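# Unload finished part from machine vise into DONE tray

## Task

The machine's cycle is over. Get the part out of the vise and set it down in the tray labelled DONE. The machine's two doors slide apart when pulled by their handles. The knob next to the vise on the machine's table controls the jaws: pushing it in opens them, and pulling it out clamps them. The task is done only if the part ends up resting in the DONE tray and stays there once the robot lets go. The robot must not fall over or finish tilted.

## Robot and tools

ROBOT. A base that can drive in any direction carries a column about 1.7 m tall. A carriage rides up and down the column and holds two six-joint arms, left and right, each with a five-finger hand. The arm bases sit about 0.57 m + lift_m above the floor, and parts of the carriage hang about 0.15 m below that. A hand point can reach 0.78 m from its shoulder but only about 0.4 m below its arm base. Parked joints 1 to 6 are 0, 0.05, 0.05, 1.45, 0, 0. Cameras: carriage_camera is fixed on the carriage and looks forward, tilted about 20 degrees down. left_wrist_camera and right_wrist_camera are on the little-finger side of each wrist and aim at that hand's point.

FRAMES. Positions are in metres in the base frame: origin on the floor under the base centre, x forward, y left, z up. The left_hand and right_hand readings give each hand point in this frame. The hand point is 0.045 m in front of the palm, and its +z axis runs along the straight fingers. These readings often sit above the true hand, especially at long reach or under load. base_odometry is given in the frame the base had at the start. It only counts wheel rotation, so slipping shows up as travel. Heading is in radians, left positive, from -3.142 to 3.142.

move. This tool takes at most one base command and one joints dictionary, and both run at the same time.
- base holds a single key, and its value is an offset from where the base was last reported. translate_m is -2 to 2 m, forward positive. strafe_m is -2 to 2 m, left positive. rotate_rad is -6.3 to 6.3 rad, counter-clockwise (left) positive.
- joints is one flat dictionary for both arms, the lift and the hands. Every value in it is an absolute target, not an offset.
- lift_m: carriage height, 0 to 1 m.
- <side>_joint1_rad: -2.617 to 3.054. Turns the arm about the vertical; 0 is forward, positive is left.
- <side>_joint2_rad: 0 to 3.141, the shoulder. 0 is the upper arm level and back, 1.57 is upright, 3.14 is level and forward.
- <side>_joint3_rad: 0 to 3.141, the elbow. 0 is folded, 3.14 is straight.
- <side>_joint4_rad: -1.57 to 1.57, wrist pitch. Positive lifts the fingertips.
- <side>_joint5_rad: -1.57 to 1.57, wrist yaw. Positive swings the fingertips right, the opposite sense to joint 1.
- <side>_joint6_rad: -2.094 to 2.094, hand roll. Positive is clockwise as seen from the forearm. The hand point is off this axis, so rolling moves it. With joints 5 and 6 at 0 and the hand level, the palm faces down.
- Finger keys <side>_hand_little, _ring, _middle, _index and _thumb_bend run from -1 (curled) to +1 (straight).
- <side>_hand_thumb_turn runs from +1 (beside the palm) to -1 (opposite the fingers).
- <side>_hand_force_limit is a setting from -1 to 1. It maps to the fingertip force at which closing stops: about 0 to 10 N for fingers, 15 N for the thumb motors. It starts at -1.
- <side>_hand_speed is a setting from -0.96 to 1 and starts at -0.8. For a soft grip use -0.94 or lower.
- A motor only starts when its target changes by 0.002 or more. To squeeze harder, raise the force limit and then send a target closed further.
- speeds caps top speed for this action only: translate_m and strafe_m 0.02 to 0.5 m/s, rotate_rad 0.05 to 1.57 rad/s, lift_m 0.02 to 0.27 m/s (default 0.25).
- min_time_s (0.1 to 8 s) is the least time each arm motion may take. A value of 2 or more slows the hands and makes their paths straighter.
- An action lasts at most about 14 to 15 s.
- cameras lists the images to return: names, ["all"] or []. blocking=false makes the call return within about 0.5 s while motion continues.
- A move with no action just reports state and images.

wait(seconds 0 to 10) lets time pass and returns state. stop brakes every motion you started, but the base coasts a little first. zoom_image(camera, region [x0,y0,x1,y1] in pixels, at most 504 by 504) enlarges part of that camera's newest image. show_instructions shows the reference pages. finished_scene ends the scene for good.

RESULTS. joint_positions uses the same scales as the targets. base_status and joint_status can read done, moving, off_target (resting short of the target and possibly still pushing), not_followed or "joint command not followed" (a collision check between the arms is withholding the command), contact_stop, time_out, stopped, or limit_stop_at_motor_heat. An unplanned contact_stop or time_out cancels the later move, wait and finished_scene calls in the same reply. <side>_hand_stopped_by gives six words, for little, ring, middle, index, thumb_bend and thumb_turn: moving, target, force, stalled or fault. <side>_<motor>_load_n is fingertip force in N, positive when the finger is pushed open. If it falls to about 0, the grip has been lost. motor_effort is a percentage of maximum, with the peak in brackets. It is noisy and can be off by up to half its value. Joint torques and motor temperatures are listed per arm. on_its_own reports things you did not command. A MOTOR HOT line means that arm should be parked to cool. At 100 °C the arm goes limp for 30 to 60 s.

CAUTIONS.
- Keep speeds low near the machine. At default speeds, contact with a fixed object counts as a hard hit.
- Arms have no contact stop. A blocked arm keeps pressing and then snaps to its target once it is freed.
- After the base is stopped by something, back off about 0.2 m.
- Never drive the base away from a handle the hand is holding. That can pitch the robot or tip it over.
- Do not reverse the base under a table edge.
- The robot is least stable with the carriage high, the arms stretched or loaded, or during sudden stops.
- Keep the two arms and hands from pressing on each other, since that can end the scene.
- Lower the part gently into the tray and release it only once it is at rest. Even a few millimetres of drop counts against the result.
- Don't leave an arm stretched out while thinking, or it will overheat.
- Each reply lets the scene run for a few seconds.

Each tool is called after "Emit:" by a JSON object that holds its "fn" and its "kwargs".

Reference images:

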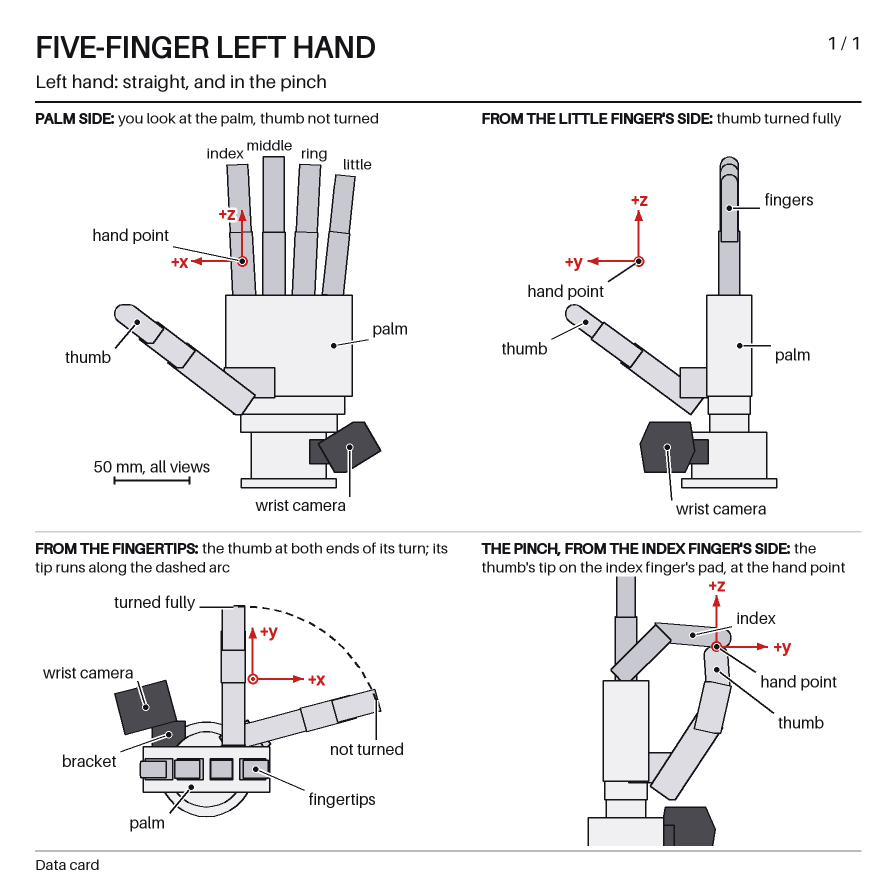

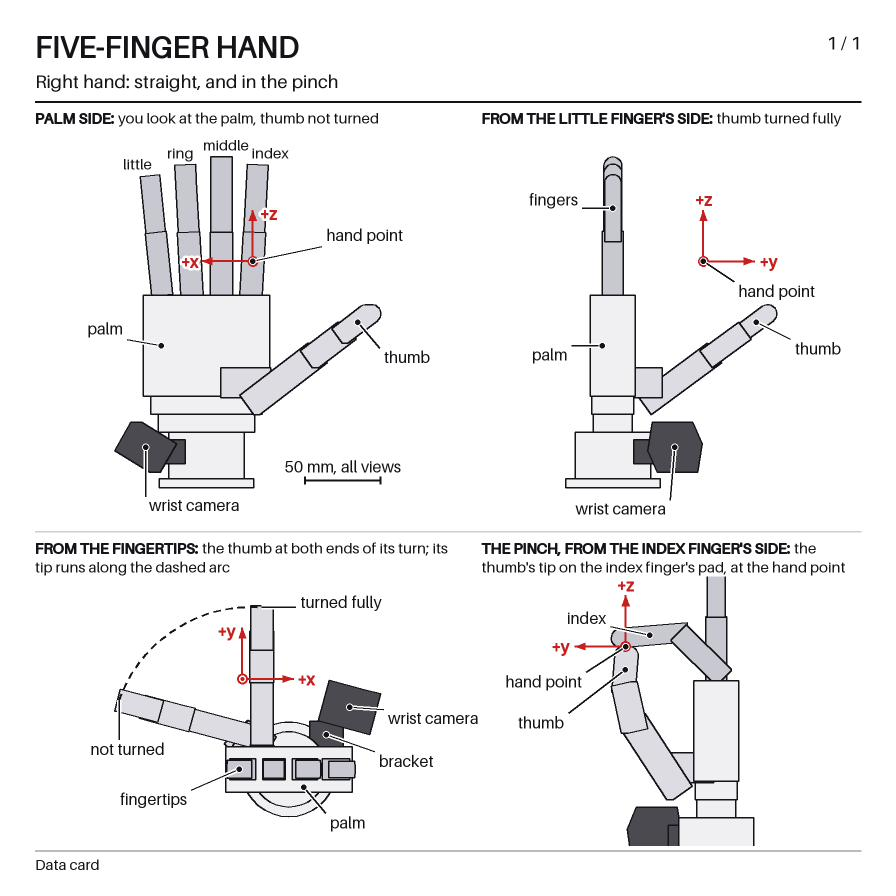

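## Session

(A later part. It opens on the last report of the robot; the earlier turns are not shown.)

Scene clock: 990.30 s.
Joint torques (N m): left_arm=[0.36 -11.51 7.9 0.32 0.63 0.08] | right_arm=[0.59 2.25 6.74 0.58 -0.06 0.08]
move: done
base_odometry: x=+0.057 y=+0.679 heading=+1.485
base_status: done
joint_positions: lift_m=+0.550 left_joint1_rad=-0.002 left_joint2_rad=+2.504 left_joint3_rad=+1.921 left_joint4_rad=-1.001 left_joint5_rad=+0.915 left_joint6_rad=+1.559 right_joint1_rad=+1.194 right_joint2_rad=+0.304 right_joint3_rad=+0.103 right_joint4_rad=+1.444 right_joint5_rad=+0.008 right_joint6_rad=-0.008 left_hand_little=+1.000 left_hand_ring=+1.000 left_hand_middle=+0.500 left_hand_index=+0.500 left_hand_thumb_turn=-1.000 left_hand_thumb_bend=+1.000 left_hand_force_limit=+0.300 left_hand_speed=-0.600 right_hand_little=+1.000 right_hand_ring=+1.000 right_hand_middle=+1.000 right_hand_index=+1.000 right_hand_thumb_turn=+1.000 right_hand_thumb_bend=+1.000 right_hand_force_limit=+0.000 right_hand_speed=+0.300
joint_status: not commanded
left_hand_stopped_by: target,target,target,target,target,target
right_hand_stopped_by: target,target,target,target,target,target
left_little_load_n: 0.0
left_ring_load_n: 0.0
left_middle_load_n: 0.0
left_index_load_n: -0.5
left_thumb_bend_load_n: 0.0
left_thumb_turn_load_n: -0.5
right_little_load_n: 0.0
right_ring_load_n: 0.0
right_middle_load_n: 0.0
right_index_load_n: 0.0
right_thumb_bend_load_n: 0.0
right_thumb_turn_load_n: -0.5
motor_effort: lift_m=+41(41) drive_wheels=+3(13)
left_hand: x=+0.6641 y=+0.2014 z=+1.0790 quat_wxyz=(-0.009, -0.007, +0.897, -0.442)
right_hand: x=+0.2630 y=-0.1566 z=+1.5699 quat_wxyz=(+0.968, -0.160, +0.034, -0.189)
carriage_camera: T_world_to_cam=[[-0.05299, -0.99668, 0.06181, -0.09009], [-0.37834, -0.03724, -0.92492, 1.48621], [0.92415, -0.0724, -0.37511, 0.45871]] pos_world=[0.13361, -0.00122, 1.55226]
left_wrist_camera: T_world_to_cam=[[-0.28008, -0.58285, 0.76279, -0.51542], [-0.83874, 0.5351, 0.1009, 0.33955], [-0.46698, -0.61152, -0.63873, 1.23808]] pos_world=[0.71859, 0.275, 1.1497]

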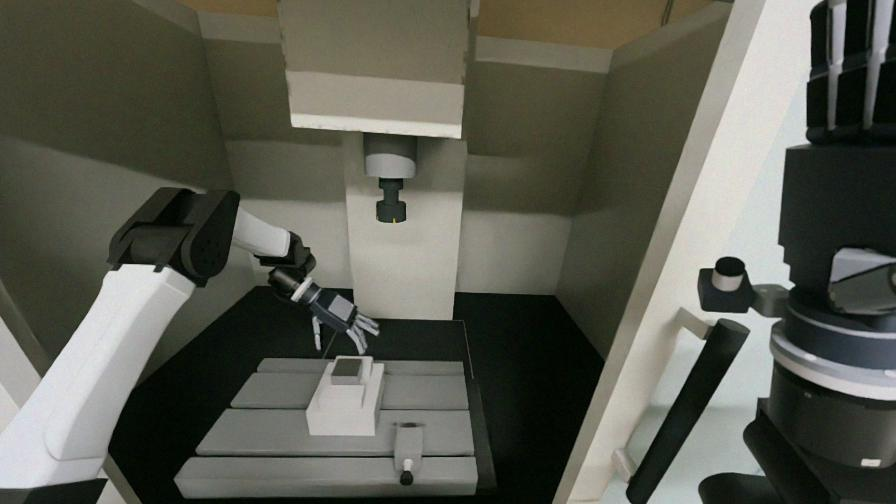

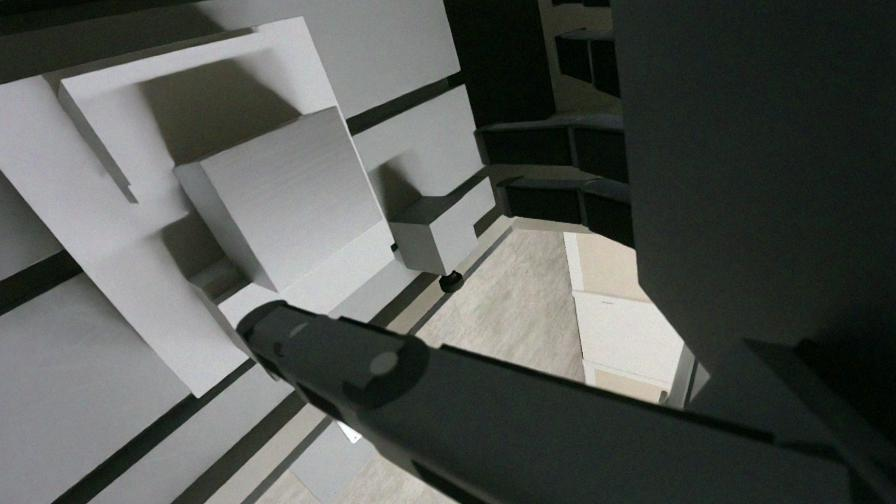

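Emit:
{"fn": "move", "kwargs": {"joints": {"right_hand_thumb_turn": -1.0, "right_hand_thumb_bend": -0.9, "right_joint1_rad": 1.17, "right_joint2_rad": 1.957, "right_joint3_rad": 0.38, "right_joint4_rad": 0.907, "right_joint5_rad": 0.4, "right_joint6_rad": 0}, "min_time_s": 4, "cameras": ["carriage_camera", "right_wrist_camera"]}}

Scene clock: 1013.87 s.
Joint torques (N m): left_arm=[0.36 -11.52 7.97 0.32 0.61 0.08] | right_arm=[-0.46 -5.7 5.12 2.03 0.38 0.06]
move: done
base_odometry: x=+0.057 y=+0.679 heading=+1.485
base_status: not commanded
joint_positions: lift_m=+0.550 left_joint1_rad=-0.002 left_joint2_rad=+2.504 left_joint3_rad=+1.921 left_joint4_rad=-1.001 left_joint5_rad=+0.916 left_joint6_rad=+1.559 right_joint1_rad=+1.176 right_joint2_rad=+1.948 right_joint3_rad=+0.365 right_joint4_rad=+0.922 right_joint5_rad=+0.386 right_joint6_rad=-0.008 left_hand_little=+1.000 left_hand_ring=+1.000 left_hand_middle=+0.500 left_hand_index=+0.500 left_hand_thumb_turn=-1.000 left_hand_thumb_bend=+1.000 left_hand_force_limit=+0.300 left_hand_speed=-0.600 right_hand_little=+1.000 right_hand_ring=+1.000 right_hand_middle=+1.000 right_hand_index=+1.000 right_hand_thumb_turn=-1.000 right_hand_thumb_bend=-0.900 right_hand_force_limit=+0.000 right_hand_speed=+0.300
joint_status: all done
left_hand_stopped_by: target,target,target,target,target,target
right_hand_stopped_by: target,target,target,target,target,target
left_little_load_n: 0.0
left_ring_load_n: 0.0
left_middle_load_n: 0.0
left_index_load_n: 0.0
left_thumb_bend_load_n: 0.0
left_thumb_turn_load_n: 0.0
right_little_load_n: 0.0
right_ring_load_n: 0.0
right_middle_load_n: 0.0
right_index_load_n: 0.0
right_thumb_bend_load_n: 0.0
right_thumb_turn_load_n: 0.0
motor_effort: lift_m=+41(41) drive_wheels=-3(3)
left_hand: x=+0.6641 y=+0.2012 z=+1.0791 quat_wxyz=(-0.009, -0.007, +0.897, -0.442)
right_hand: x=+0.4045 y=-0.0168 z=+1.0354 quat_wxyz=(+0.388, -0.849, +0.252, -0.255)
carriage_camera: T_world_to_cam=[[-0.05299, -0.99668, 0.06181, -0.09009], [-0.37834, -0.03724, -0.92492, 1.48621], [0.92415, -0.0724, -0.37511, 0.45871]] pos_world=[0.13361, -0.00122, 1.55226]
right_wrist_camera: T_world_to_cam=[[-0.05101, -0.70312, -0.70924, 0.74326], [-0.98084, 0.16898, -0.09697, 0.51015], [0.18803, 0.6907, -0.69827, 0.77742]] pos_world=[0.39211, -0.10057, 1.11946]

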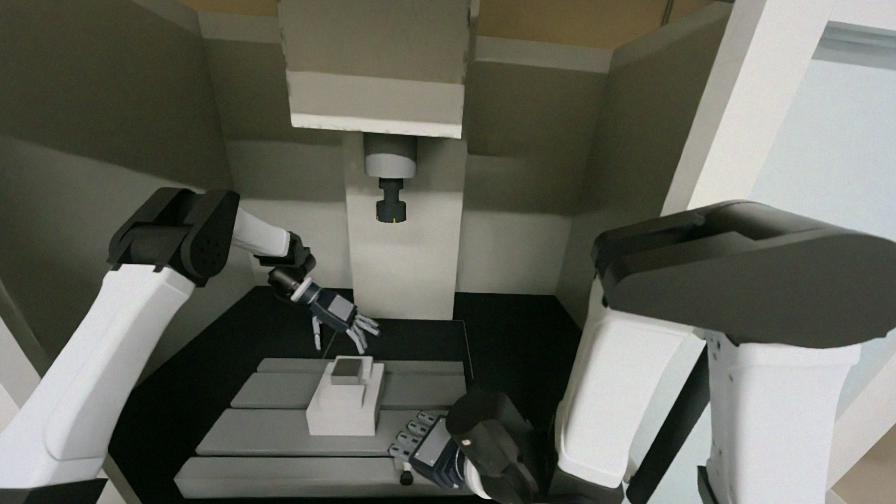

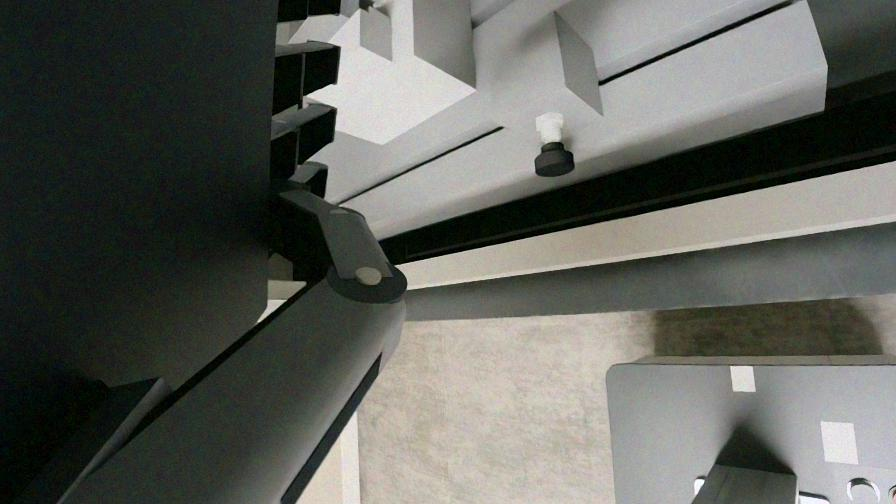

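Emit:
{"fn": "move", "kwargs": {"joints": {"lift_m": 0.462}, "speeds": {"lift_m": 0.07}, "cameras": ["left_wrist_camera", "right_wrist_camera", "carriage_camera"]}}

Scene clock: 1034.47 s.
Joint torques (N m): left_arm=[0.39 -11.99 7.51 0.32 0.6 0.08] | right_arm=[-0.39 -6 4.79 2.08 0.36 0.06]
Motor temperatures (°C): left_arm=[29 49 42 29 31 30] | right_arm=[31 40 39 42 33 27]
move: done
base_odometry: x=+0.057 y=+0.679 heading=+1.485
base_status: not commanded
joint_positions: lift_m=+0.462 left_joint1_rad=-0.002 left_joint2_rad=+2.509 left_joint3_rad=+1.926 left_joint4_rad=-1.002 left_joint5_rad=+0.918 left_joint6_rad=+1.559 right_joint1_rad=+1.176 right_joint2_rad=+1.951 right_joint3_rad=+0.369 right_joint4_rad=+0.916 right_joint5_rad=+0.389 right_joint6_rad=-0.008 left_hand_little=+1.000 left_hand_ring=+1.000 left_hand_middle=+0.500 left_hand_index=+0.500 left_hand_thumb_turn=-1.000 left_hand_thumb_bend=+1.000 left_hand_force_limit=+0.300 left_hand_speed=-0.600 right_hand_little=+1.000 right_hand_ring=+1.000 right_hand_middle=+1.000 right_hand_index=+1.000 right_hand_thumb_turn=-1.000 right_hand_thumb_bend=-0.900 right_hand_force_limit=+0.000 right_hand_speed=+0.300
joint_status: all done
left_hand_stopped_by: target,target,target,target,target,target
right_hand_stopped_by: target,target,target,target,target,target
left_little_load_n: 0.0
left_ring_load_n: 0.0
left_middle_load_n: 0.0
left_index_load_n: 0.0
left_thumb_bend_load_n: 0.0
left_thumb_turn_load_n: 0.0
right_little_load_n: -0.5
right_ring_load_n: 0.0
right_middle_load_n: 0.0
right_index_load_n: 0.0
right_thumb_bend_load_n: 0.0
right_thumb_turn_load_n: 0.0
motor_effort: lift_m=+36(37) drive_wheels=-3(4)
left_hand: x=+0.6650 y=+0.2009 z=+0.9908 quat_wxyz=(-0.009, -0.007, +0.897, -0.443)
right_hand: x=+0.4049 y=-0.0176 z=+0.9465 quat_wxyz=(+0.385, -0.850, +0.252, -0.256)
pictures: carriage_camera, left_wrist_camera, right_wrist_camera
carriage_camera: T_world_to_cam=[[-0.05299, -0.99668, 0.06181, -0.08467], [-0.37834, -0.03724, -0.92492, 1.40519], [0.92415, -0.0724, -0.37511, 0.42585]] pos_world=[0.13361, -0.00122, 1.46466]
left_wrist_camera: T_world_to_cam=[[-0.28003, -0.58087, 0.76431, -0.45022], [-0.83876, 0.53532, 0.09953, 0.3507], [-0.46697, -0.6132, -0.63712, 1.18062]] pos_world=[0.71939, 0.2747, 1.06139]
right_wrist_camera: T_world_to_cam=[[-0.05352, -0.70732, -0.70486, 0.67643], [-0.9805, 0.17089, -0.09704, 0.50205], [0.18909, 0.68592, -0.70268, 0.71949]] pos_world=[0.39241, -0.10086, 1.03108]

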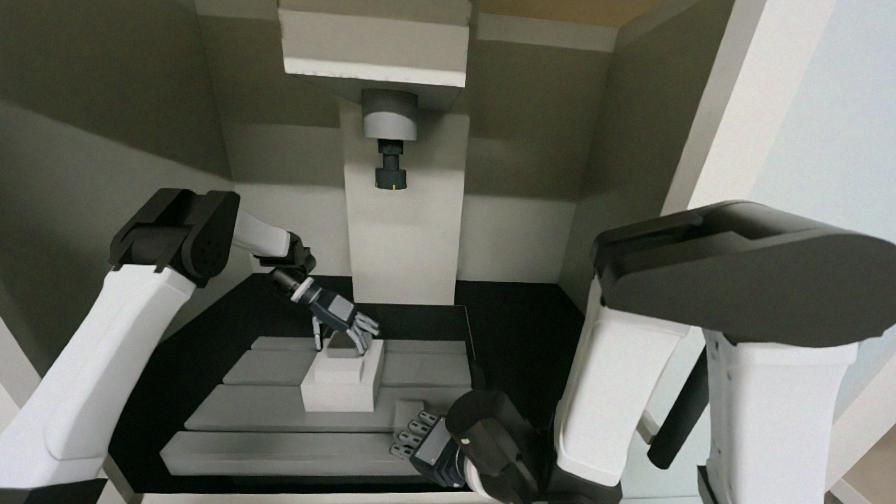

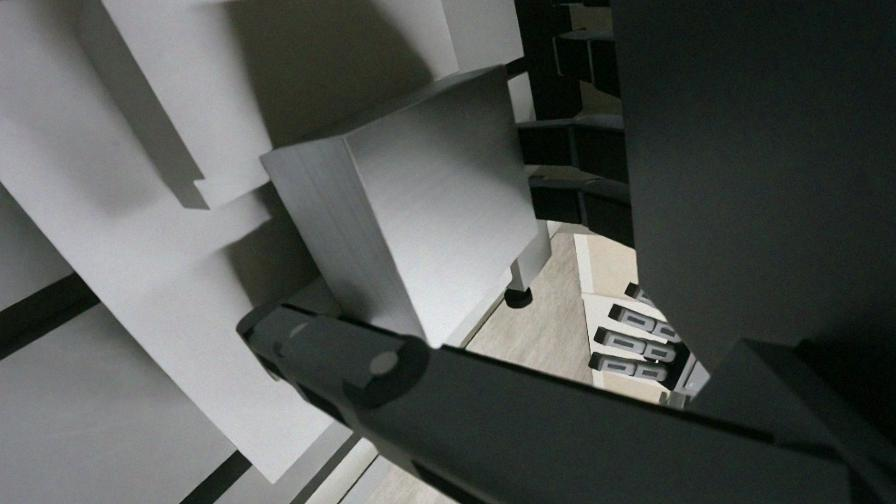

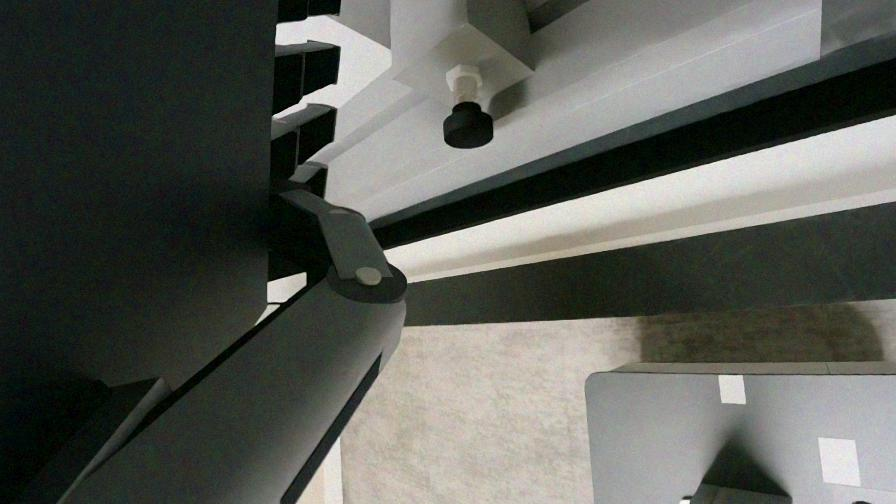

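Emit:
{"fn": "move", "kwargs": {"joints": {"left_hand_speed": -0.94, "left_hand_force_limit": -0.6, "left_hand_index": 0.0, "left_hand_middle": 0.0}}}

Emit:
{"fn": "move", "kwargs": {"joints": {"left_hand_thumb_bend": 0.3}}}

Emit:
{"fn": "move", "kwargs": {"joints": {"left_hand_force_limit": 0.4, "left_hand_index": -0.1, "left_hand_middle": -0.1, "left_hand_thumb_bend": 0.1}, "cameras": ["left_wrist_camera"]}}

Scene clock: 1043.30 s.
Joint torques (N m): left_arm=[1.2 -11.95 7.51 0.32 0.4 0.07] | right_arm=[-0.38 -6.02 4.79 2.11 0.35 0.06]
move: off_target
base_odometry: x=+0.057 y=+0.679 heading=+1.485
base_status: not commanded
joint_positions: lift_m=+0.462 left_joint1_rad=-0.011 left_joint2_rad=+2.509 left_joint3_rad=+1.926 left_joint4_rad=-1.002 left_joint5_rad=+0.939 left_joint6_rad=+1.560 right_joint1_rad=+1.176 right_joint2_rad=+1.951 right_joint3_rad=+0.369 right_joint4_rad=+0.916 right_joint5_rad=+0.389 right_joint6_rad=-0.008 left_hand_little=+1.000 left_hand_ring=+1.000 left_hand_middle=+0.208 left_hand_index=+0.202 left_hand_thumb_turn=-1.000 left_hand_thumb_bend=+1.000 left_hand_force_limit=-0.600 left_hand_speed=-0.940 right_hand_little=+1.000 right_hand_ring=+1.000 right_hand_middle=+1.000 right_hand_index=+1.000 right_hand_thumb_turn=-1.000 right_hand_thumb_bend=-0.900 right_hand_force_limit=+0.000 right_hand_speed=+0.300
joint_status: left_hand_middle off_target (ended at +0.208, target +0.000); left_hand_index off_target (ended at +0.202, target +0.000); the others done
left_hand_stopped_by: target,target,force,force,target,target
right_hand_stopped_by: target,target,target,target,target,target
left_little_load_n: 0.0
left_ring_load_n: 0.0
left_middle_load_n: 0.5
left_index_load_n: 2.5
left_thumb_bend_load_n: 0.0
left_thumb_turn_load_n: 0.0
right_little_load_n: 0.0
right_ring_load_n: 0.0
right_middle_load_n: 0.0
right_index_load_n: 0.0
right_thumb_bend_load_n: 0.0
right_thumb_turn_load_n: 0.0
motor_effort: lift_m=+36(36) drive_wheels=-3(3)
left_hand: x=+0.6639 y=+0.1934 z=+0.9934 quat_wxyz=(-0.011, -0.003, +0.892, -0.452)
right_hand: x=+0.4049 y=-0.0176 z=+0.9466 quat_wxyz=(+0.385, -0.850, +0.253, -0.256)
pictures: none

Scene clock: 1046.33 s.
Joint torques (N m): left_arm=[1.2 -11.95 7.51 0.33 0.4 0.07] | right_arm=[-0.38 -6.01 4.78 2.1 0.36 0.06]
move: off_target
base_odometry: x=+0.057 y=+0.679 heading=+1.485
base_status: not commanded
joint_positions: lift_m=+0.462 left_joint1_rad=-0.011 left_joint2_rad=+2.509 left_joint3_rad=+1.926 left_joint4_rad=-1.002 left_joint5_rad=+0.939 left_joint6_rad=+1.560 right_joint1_rad=+1.176 right_joint2_rad=+1.951 right_joint3_rad=+0.369 right_joint4_rad=+0.916 right_joint5_rad=+0.389 right_joint6_rad=-0.008 left_hand_little=+1.000 left_hand_ring=+1.000 left_hand_middle=+0.208 left_hand_index=+0.202 left_hand_thumb_turn=-1.000 left_hand_thumb_bend=+0.840 left_hand_force_limit=-0.600 left_hand_speed=-0.940 right_hand_little=+1.000 right_hand_ring=+1.000 right_hand_middle=+1.000 right_hand_index=+1.000 right_hand_thumb_turn=-1.000 right_hand_thumb_bend=-0.900 right_hand_force_limit=+0.000 right_hand_speed=+0.300
joint_status: left_hand_thumb_bend off_target (ended at +0.840, target +0.300)
left_hand_stopped_by: target,target,force,force,force,target
right_hand_stopped_by: target,target,target,target,target,target
left_little_load_n: 0.0
left_ring_load_n: 0.0
left_middle_load_n: 1.5
left_index_load_n: 3.0
left_thumb_bend_load_n: 3.5
left_thumb_turn_load_n: 0.0
right_little_load_n: 0.0
right_ring_load_n: 0.0
right_middle_load_n: 0.0
right_index_load_n: 0.0
right_thumb_bend_load_n: 0.0
right_thumb_turn_load_n: 0.0
motor_effort: lift_m=+36(36) drive_wheels=-3(3)
left_hand: x=+0.6639 y=+0.1934 z=+0.9934 quat_wxyz=(-0.011, -0.003, +0.892, -0.452)
right_hand: x=+0.4049 y=-0.0176 z=+0.9466 quat_wxyz=(+0.385, -0.850, +0.253, -0.256)
pictures: none

Scene clock: 1047.37 s.
Joint torques (N m): left_arm=[1.32 -11.95 7.5 0.32 0.4 0.07] | right_arm=[-0.38 -6.01 4.79 2.1 0.36 0.06]
move: off_target
base_odometry: x=+0.057 y=+0.679 heading=+1.485
base_status: not commanded
joint_positions: lift_m=+0.462 left_joint1_rad=-0.012 left_joint2_rad=+2.509 left_joint3_rad=+1.926 left_joint4_rad=-1.002 left_joint5_rad=+0.939 left_joint6_rad=+1.560 right_joint1_rad=+1.176 right_joint2_rad=+1.951 right_joint3_rad=+0.369 right_joint4_rad=+0.916 right_joint5_rad=+0.389 right_joint6_rad=-0.008 left_hand_little=+1.000 left_hand_ring=+1.000 left_hand_middle=+0.183 left_hand_index=+0.182 left_hand_thumb_turn=-1.000 left_hand_thumb_bend=+0.820 left_hand_force_limit=+0.400 left_hand_speed=-0.940 right_hand_little=+1.000 right_hand_ring=+1.000 right_hand_middle=+1.000 right_hand_index=+1.000 right_hand_thumb_turn=-1.000 right_hand_thumb_bend=-0.900 right_hand_force_limit=+0.000 right_hand_speed=+0.300
joint_status: left_hand_middle off_target (ended at +0.183, target -0.100); left_hand_index off_target (ended at +0.182, target -0.100); left_hand_thumb_bend off_target (ended at +0.820, target +0.100); the others done
left_hand_stopped_by: target,target,force,force,force,target
right_hand_stopped_by: target,target,target,target,target,target
left_little_load_n: 0.0
left_ring_load_n: 0.0
left_middle_load_n: 8.5
left_index_load_n: 7.0
left_thumb_bend_load_n: 10.5
left_thumb_turn_load_n: 0.5
right_little_load_n: 0.0
right_ring_load_n: 0.0
right_middle_load_n: 0.0
right_index_load_n: 0.0
right_thumb_bend_load_n: 0.0
right_thumb_turn_load_n: 0.0
motor_effort: lift_m=+36(36) drive_wheels=-3(3)
left_hand: x=+0.6638 y=+0.1929 z=+0.9934 quat_wxyz=(-0.012, -0.003, +0.892, -0.453)
right_hand: x=+0.4049 y=-0.0176 z=+0.9466 quat_wxyz=(+0.385, -0.850, +0.253, -0.256)
left_wrist_camera: T_world_to_cam=[[-0.28634, -0.56116, 0.7766, -0.46901], [-0.83315, 0.5461, 0.08741, 0.35995], [-0.47315, -0.622, -0.6239, 1.16941]] pos_world=[0.7189, 0.26762, 1.06236]

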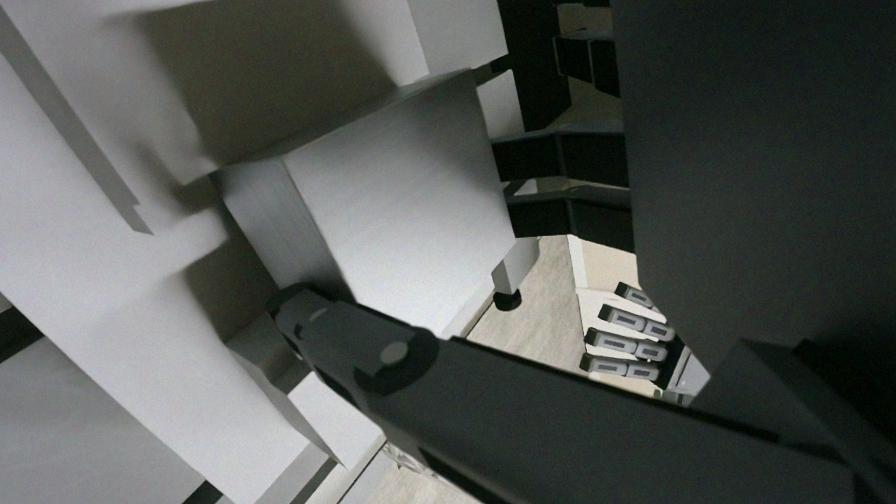

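Emit:
{"fn": "move", "kwargs": {"joints": {"right_joint1_rad": 1.141, "right_joint2_rad": 2.557, "right_joint3_rad": 0.45, "right_joint4_rad": 1.419, "right_joint5_rad": 0.4, "left_joint1_rad": -0.01, "left_joint5_rad": 0.951}, "min_time_s": 3.5, "cameras": ["carriage_camera", "right_wrist_camera"]}}

Emit:
{"fn": "zoom_image", "kwargs": {"camera": "carriage_camera", "region": [340, 340, 520, 504]}}

Scene clock: 1067.17 s.
Joint torques (N m): left_arm=[0.44 -11.93 7.5 0.32 0.59 0.06] | right_arm=[-0.62 -3.86 1.98 2.17 0.3 0.06]
Motor temperatures (°C): left_arm=[29 54 42 29 31 30] | right_arm=[31 40 38 43 32 27]
move: done
base_odometry: x=+0.057 y=+0.679 heading=+1.485
base_status: not commanded
joint_positions: lift_m=+0.462 left_joint1_rad=-0.012 left_joint2_rad=+2.509 left_joint3_rad=+1.926 left_joint4_rad=-1.002 left_joint5_rad=+0.940 left_joint6_rad=+1.560 right_joint1_rad=+1.149 right_joint2_rad=+2.514 right_joint3_rad=+0.435 right_joint4_rad=+1.423 right_joint5_rad=+0.393 right_joint6_rad=-0.008 left_hand_little=+1.000 left_hand_ring=+1.000 left_hand_middle=+0.183 left_hand_index=+0.182 left_hand_thumb_turn=-1.000 left_hand_thumb_bend=+0.820 left_hand_force_limit=+0.400 left_hand_speed=-0.940 right_hand_little=+1.000 right_hand_ring=+1.000 right_hand_middle=+1.000 right_hand_index=+1.000 right_hand_thumb_turn=-1.000 right_hand_thumb_bend=-0.900 right_hand_force_limit=+0.000 right_hand_speed=+0.300
joint_status: all done
left_hand_stopped_by: target,target,force,force,force,target
right_hand_stopped_by: target,target,target,target,target,target
left_little_load_n: 0.0
left_ring_load_n: 0.0
left_middle_load_n: 8.0
left_index_load_n: 6.5
left_thumb_bend_load_n: 10.5
left_thumb_turn_load_n: 0.5
right_little_load_n: 0.0
right_ring_load_n: -0.5
right_middle_load_n: -0.5
right_index_load_n: 0.0
right_thumb_bend_load_n: 0.0
right_thumb_turn_load_n: 0.0
motor_effort: lift_m=+36(36) drive_wheels=-3(3)
left_hand: x=+0.6637 y=+0.1926 z=+0.9934 quat_wxyz=(-0.012, -0.002, +0.892, -0.453)
right_hand: x=+0.4111 y=-0.0285 z=+0.8608 quat_wxyz=(+0.386, -0.844, +0.265, -0.264)
carriage_camera: T_world_to_cam=[[-0.05299, -0.99668, 0.06181, -0.08467], [-0.37834, -0.03724, -0.92492, 1.40519], [0.92415, -0.0724, -0.37511, 0.42585]] pos_world=[0.13361, -0.00122, 1.46466]
right_wrist_camera: T_world_to_cam=[[-0.07017, -0.69955, -0.71113, 0.62105], [-0.97419, 0.20137, -0.10196, 0.50418], [0.21453, 0.68562, -0.69563, 0.64909]] pos_world=[0.3955, -0.1121, 0.94458]

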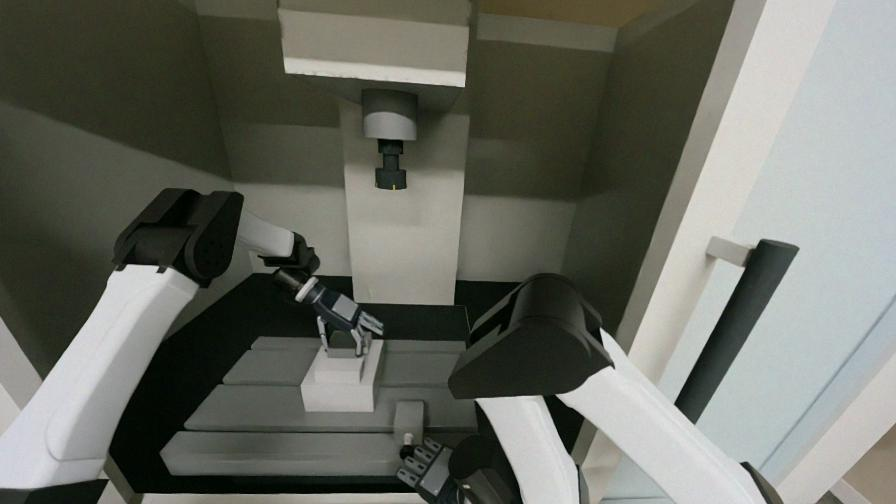

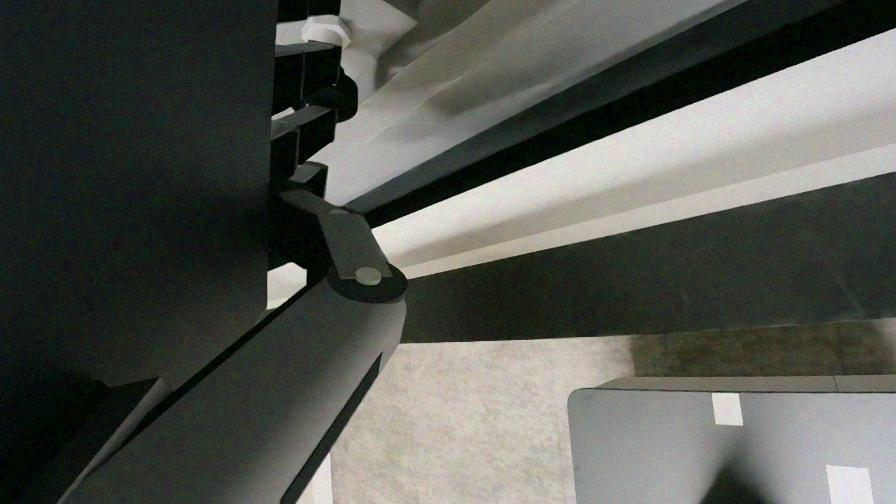

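Scaled by 2.800 from the camera's image (finer frame: 1280x720).

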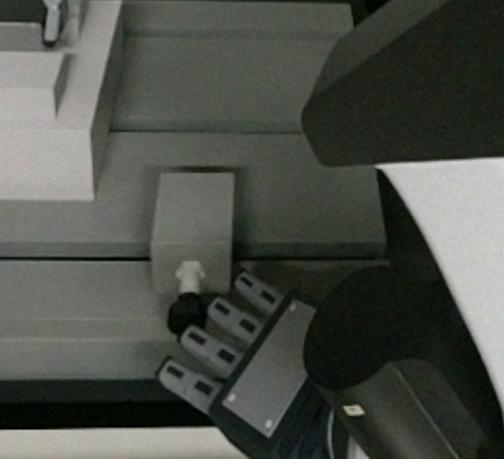

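Emit:
{"fn": "move", "kwargs": {"joints": {"right_joint1_rad": 1.169, "right_joint2_rad": 2.615, "right_joint3_rad": 0.399, "right_joint4_rad": 1.525}, "min_time_s": 2}}

Emit:
{"fn": "move", "kwargs": {"joints": {"right_hand_middle": -1.0, "right_hand_ring": -1.0, "right_hand_little": -1.0}, "cameras": ["carriage_camera", "right_wrist_camera"]}}

Emit:
{"fn": "zoom_image", "kwargs": {"camera": "carriage_camera", "region": [340, 340, 520, 504]}}

Scene clock: 1121.07 s.
Joint torques (N m): left_arm=[0.43 -11.95 7.5 0.34 0.59 0.07] | right_arm=[1.29 -1.09 -1.18 1.65 0.34 0.06]
Motor temperatures (°C): left_arm=[29 57 42 29 31 30] | right_arm=[31 39 36 43 31 27]
move: off_target
base_odometry: x=+0.057 y=+0.679 heading=+1.485
base_status: not commanded
joint_positions: lift_m=+0.462 left_joint1_rad=-0.012 left_joint2_rad=+2.509 left_joint3_rad=+1.926 left_joint4_rad=-1.002 left_joint5_rad=+0.940 left_joint6_rad=+1.560 right_joint1_rad=+1.156 right_joint2_rad=+2.541 right_joint3_rad=+0.414 right_joint4_rad=+1.586 right_joint5_rad=+0.386 right_joint6_rad=-0.008 left_hand_little=+1.000 left_hand_ring=+1.000 left_hand_middle=+0.183 left_hand_index=+0.182 left_hand_thumb_turn=-1.000 left_hand_thumb_bend=+0.820 left_hand_force_limit=+0.400 left_hand_speed=-0.940 right_hand_little=+1.000 right_hand_ring=+1.000 right_hand_middle=+1.000 right_hand_index=+1.000 right_hand_thumb_turn=-1.000 right_hand_thumb_bend=-0.900 right_hand_force_limit=+0.000 right_hand_speed=+0.300
joint_status: right_joint4_rad off_target (ended at +1.586, target +1.525); the others done
left_hand_stopped_by: target,target,force,force,force,target
right_hand_stopped_by: target,target,target,target,target,target
left_little_load_n: 0.0
left_ring_load_n: 0.0
left_middle_load_n: 8.5
left_index_load_n: 6.5
left_thumb_bend_load_n: 10.5
left_thumb_turn_load_n: 0.5
right_little_load_n: 0.0
right_ring_load_n: 0.0
right_middle_load_n: 0.0
right_index_load_n: 0.0
right_thumb_bend_load_n: 0.0
right_thumb_turn_load_n: 0.0
motor_effort: lift_m=+36(36) drive_wheels=-3(3)
left_hand: x=+0.6637 y=+0.1926 z=+0.9934 quat_wxyz=(-0.012, -0.002, +0.892, -0.453)
right_hand: x=+0.4143 y=-0.0123 z=+0.8796 quat_wxyz=(+0.437, -0.818, +0.265, -0.265)
pictures: none
ARM HIT: the robot struck itself hard.

Scene clock: 1122.10 s.
Joint torques (N m): left_arm=[0.43 -11.95 7.5 0.33 0.59 0.07] | right_arm=[1.28 -1.11 -1.2 1.62 0.34 0.06]
Motor temperatures (°C): left_arm=[29 57 42 29 31 30] | right_arm=[31 39 36 43 31 27]
move: off_target
base_odometry: x=+0.057 y=+0.679 heading=+1.485
base_status: not commanded
joint_positions: lift_m=+0.462 left_joint1_rad=-0.012 left_joint2_rad=+2.509 left_joint3_rad=+1.926 left_joint4_rad=-1.002 left_joint5_rad=+0.940 left_joint6_rad=+1.560 right_joint1_rad=+1.156 right_joint2_rad=+2.542 right_joint3_rad=+0.414 right_joint4_rad=+1.586 right_joint5_rad=+0.387 right_joint6_rad=-0.008 left_hand_little=+1.000 left_hand_ring=+1.000 left_hand_middle=+0.183 left_hand_index=+0.182 left_hand_thumb_turn=-1.000 left_hand_thumb_bend=+0.820 left_hand_force_limit=+0.400 left_hand_speed=-0.940 right_hand_little=-1.000 right_hand_ring=-1.000 right_hand_middle=+0.299 right_hand_index=+1.000 right_hand_thumb_turn=-1.000 right_hand_thumb_bend=-0.900 right_hand_force_limit=+0.000 right_hand_speed=+0.300
joint_status: right_hand_middle off_target (ended at +0.299, target -1.000); the others done
left_hand_stopped_by: target,target,force,force,force,target
right_hand_stopped_by: target,target,force,target,target,target
left_little_load_n: 0.0
left_ring_load_n: 0.0
left_middle_load_n: 8.0
left_index_load_n: 7.0
left_thumb_bend_load_n: 10.5
left_thumb_turn_load_n: 0.5
right_little_load_n: -0.5
right_ring_load_n: 0.0
right_middle_load_n: 7.0
right_index_load_n: 0.0
right_thumb_bend_load_n: 0.0
right_thumb_turn_load_n: 5.0
motor_effort: lift_m=+36(36) drive_wheels=-3(3)
left_hand: x=+0.6637 y=+0.1926 z=+0.9934 quat_wxyz=(-0.012, -0.002, +0.892, -0.453)
right_hand: x=+0.4143 y=-0.0124 z=+0.8794 quat_wxyz=(+0.437, -0.818, +0.265, -0.265)
carriage_camera: T_world_to_cam=[[-0.05299, -0.99668, 0.06181, -0.08467], [-0.37834, -0.03724, -0.92492, 1.40519], [0.92415, -0.0724, -0.37511, 0.42585]] pos_world=[0.13361, -0.00122, 1.46466]
right_wrist_camera: T_world_to_cam=[[-0.02966, -0.62053, -0.78362, 0.69377], [-0.97178, 0.20146, -0.12275, 0.52325], [0.23404, 0.75787, -0.60899, 0.56688]] pos_world=[0.39639, -0.10453, 0.95311]

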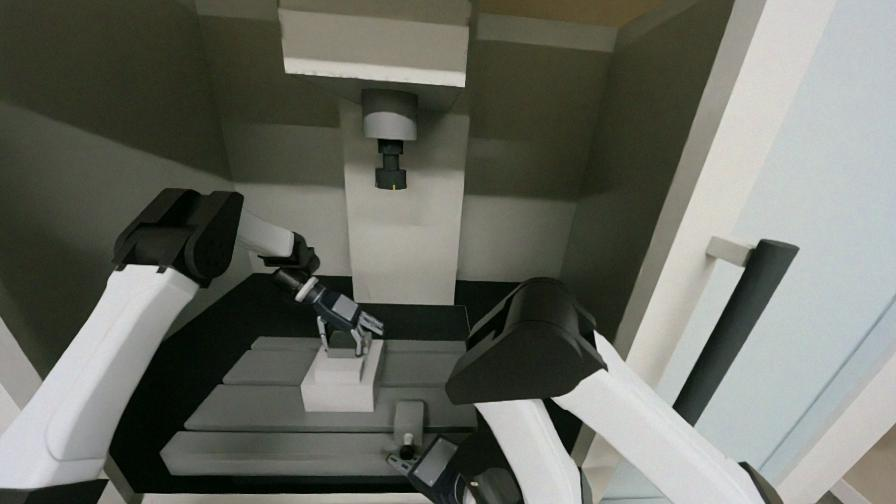

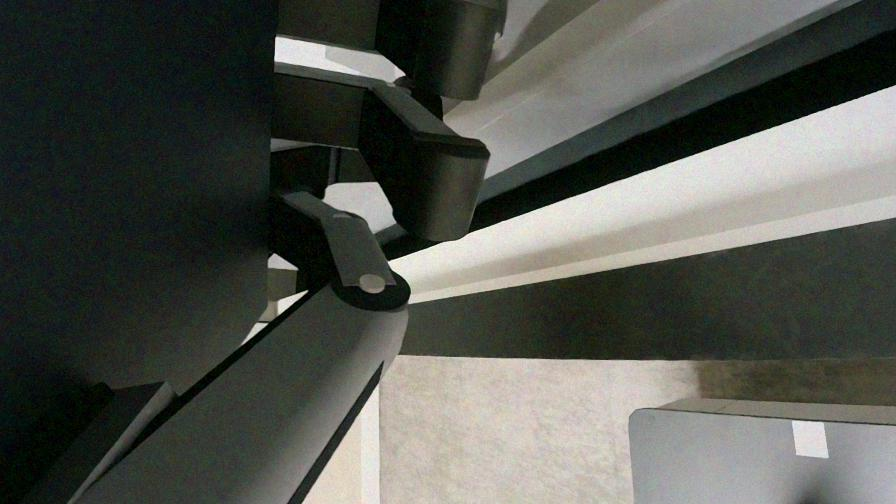

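Scaled by 2.800 from the camera's image (finer frame: 1280x720).

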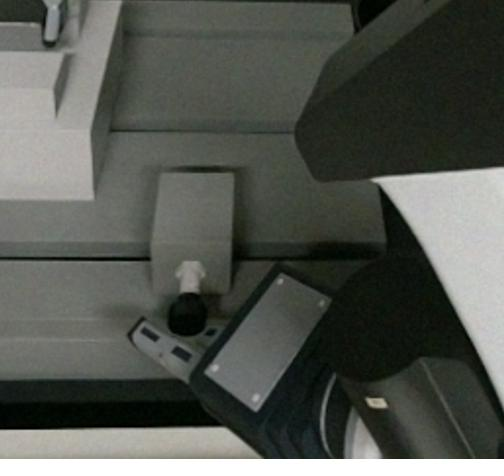

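Emit:
{"fn": "move", "kwargs": {"joints": {"right_hand_speed": -0.5, "right_hand_thumb_bend": 1.0, "right_joint1_rad": 1.132, "right_joint2_rad": 2.015, "right_joint3_rad": 0.543, "right_joint4_rad": 0.571}, "min_time_s": 3}}

Emit:
{"fn": "move", "kwargs": {"joints": {"right_hand_middle": -0.98}, "cameras": ["carriage_camera", "right_wrist_camera"]}}

Emit:
{"fn": "zoom_image", "kwargs": {"camera": "carriage_camera", "region": [340, 340, 520, 504]}}

Scene clock: 1160.87 s.
Joint torques (N m): left_arm=[0.42 -11.96 7.51 0.33 0.59 0.06] | right_arm=[-0.46 -9.31 5.22 1.58 0.41 0.05]
Motor temperatures (°C): left_arm=[29 59 42 28 31 30] | right_arm=[31 38 35 41 31 27]
move: off_target
base_odometry: x=+0.057 y=+0.679 heading=+1.485
base_status: not commanded
joint_positions: lift_m=+0.462 left_joint1_rad=-0.012 left_joint2_rad=+2.509 left_joint3_rad=+1.926 left_joint4_rad=-1.002 left_joint5_rad=+0.940 left_joint6_rad=+1.560 right_joint1_rad=+1.139 right_joint2_rad=+2.037 right_joint3_rad=+0.529 right_joint4_rad=+0.588 right_joint5_rad=+0.388 right_joint6_rad=-0.008 left_hand_little=+1.000 left_hand_ring=+1.000 left_hand_middle=+0.183 left_hand_index=+0.182 left_hand_thumb_turn=-1.000 left_hand_thumb_bend=+0.820 left_hand_force_limit=+0.400 left_hand_speed=-0.940 right_hand_little=-1.000 right_hand_ring=-1.000 right_hand_middle=+0.299 right_hand_index=+1.000 right_hand_thumb_turn=-1.000 right_hand_thumb_bend=-0.733 right_hand_force_limit=+0.000 right_hand_speed=-0.500
joint_status: right_hand_thumb_bend off_target (ended at -0.733, target +1.000); the others done
left_hand_stopped_by: target,target,force,force,force,target
right_hand_stopped_by: target,target,force,target,stalled,target
left_little_load_n: 0.0
left_ring_load_n: 0.0
left_middle_load_n: 8.0
left_index_load_n: 6.5
left_thumb_bend_load_n: 10.5
left_thumb_turn_load_n: 0.5
right_little_load_n: 0.0
right_ring_load_n: 0.0
right_middle_load_n: 7.0
right_index_load_n: 0.0
right_thumb_bend_load_n: -19.5
right_thumb_turn_load_n: 2.5
motor_effort: lift_m=+36(37) drive_wheels=-3(3)
left_hand: x=+0.6637 y=+0.1926 z=+0.9934 quat_wxyz=(-0.012, -0.002, +0.892, -0.453)
right_hand: x=+0.4074 y=-0.0424 z=+0.9060 quat_wxyz=(+0.266, -0.896, +0.256, -0.247)
pictures: none

Scene clock: 1161.17 s.
Joint torques (N m): left_arm=[0.44 -11.95 7.51 0.33 0.59 0.06] | right_arm=[-0.46 -9.31 5.22 1.58 0.42 0.05]
Motor temperatures (°C): left_arm=[29 59 42 28 31 30] | right_arm=[31 38 35 41 31 27]
move: off_target
base_odometry: x=+0.057 y=+0.679 heading=+1.485
base_status: not commanded
joint_positions: lift_m=+0.462 left_joint1_rad=-0.012 left_joint2_rad=+2.509 left_joint3_rad=+1.926 left_joint4_rad=-1.002 left_joint5_rad=+0.940 left_joint6_rad=+1.560 right_joint1_rad=+1.139 right_joint2_rad=+2.037 right_joint3_rad=+0.529 right_joint4_rad=+0.586 right_joint5_rad=+0.388 right_joint6_rad=-0.008 left_hand_little=+1.000 left_hand_ring=+1.000 left_hand_middle=+0.183 left_hand_index=+0.182 left_hand_thumb_turn=-1.000 left_hand_thumb_bend=+0.820 left_hand_force_limit=+0.400 left_hand_speed=-0.940 right_hand_little=-1.000 right_hand_ring=-1.000 right_hand_middle=+0.299 right_hand_index=+1.000 right_hand_thumb_turn=-1.000 right_hand_thumb_bend=-0.733 right_hand_force_limit=+0.000 right_hand_speed=-0.500
joint_status: right_hand_middle off_target (ended at +0.299, target -0.980)
left_hand_stopped_by: target,target,force,force,force,target
right_hand_stopped_by: target,target,force,target,stalled,target
left_little_load_n: 0.0
left_ring_load_n: 0.0
left_middle_load_n: 8.0
left_index_load_n: 6.5
left_thumb_bend_load_n: 10.5
left_thumb_turn_load_n: 0.0
right_little_load_n: 0.0
right_ring_load_n: 0.0
right_middle_load_n: 7.0
right_index_load_n: 0.0
right_thumb_bend_load_n: -19.5
right_thumb_turn_load_n: 2.5
motor_effort: lift_m=+36(36) drive_wheels=-3(3)
left_hand: x=+0.6637 y=+0.1926 z=+0.9934 quat_wxyz=(-0.012, -0.002, +0.892, -0.453)
right_hand: x=+0.4073 y=-0.0426 z=+0.9058 quat_wxyz=(+0.265, -0.896, +0.256, -0.247)
carriage_camera: T_world_to_cam=[[-0.05299, -0.99668, 0.06181, -0.08467], [-0.37834, -0.03724, -0.92492, 1.40519], [0.92415, -0.0724, -0.37511, 0.42585]] pos_world=[0.13361, -0.00122, 1.46466]
right_wrist_camera: T_world_to_cam=[[-0.14497, -0.84658, -0.51213, 0.48687], [-0.98089, 0.19084, -0.0378, 0.45212], [0.12974, 0.49687, -0.85807, 0.86449]] pos_world=[0.4019, -0.10364, 1.00823]

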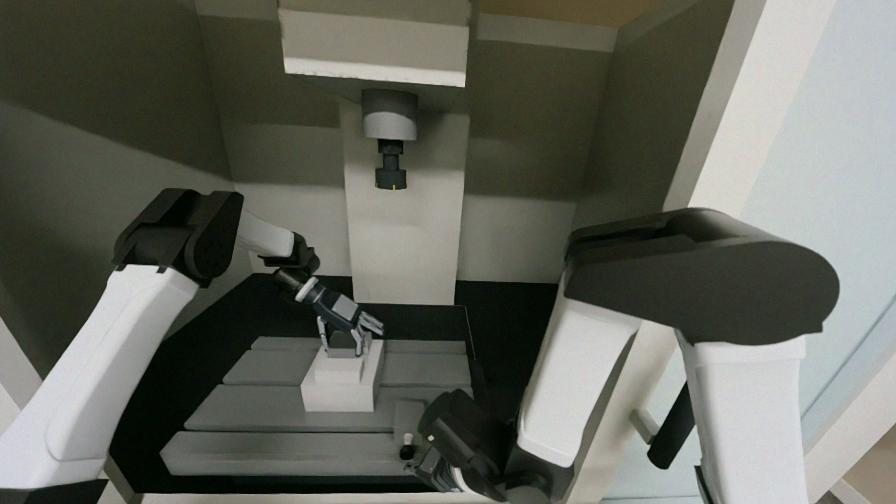

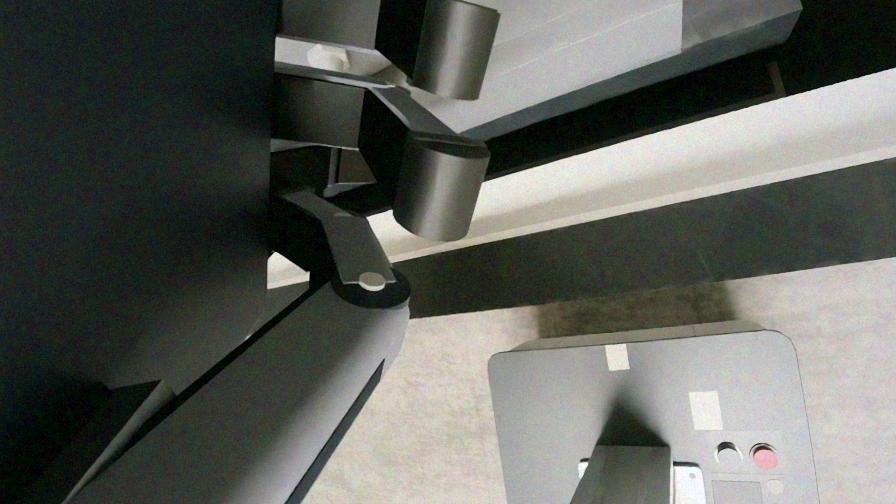

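Scaled by 2.800 from the camera's image (finer frame: 1280x720).

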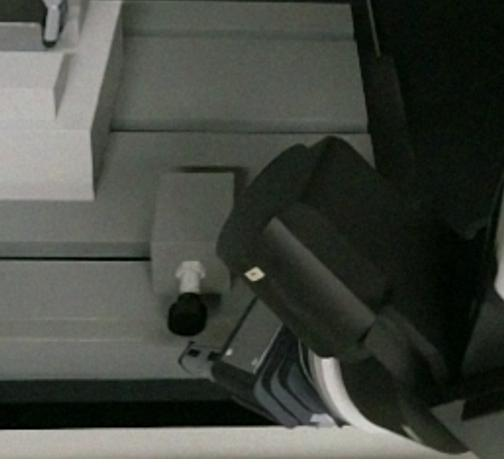

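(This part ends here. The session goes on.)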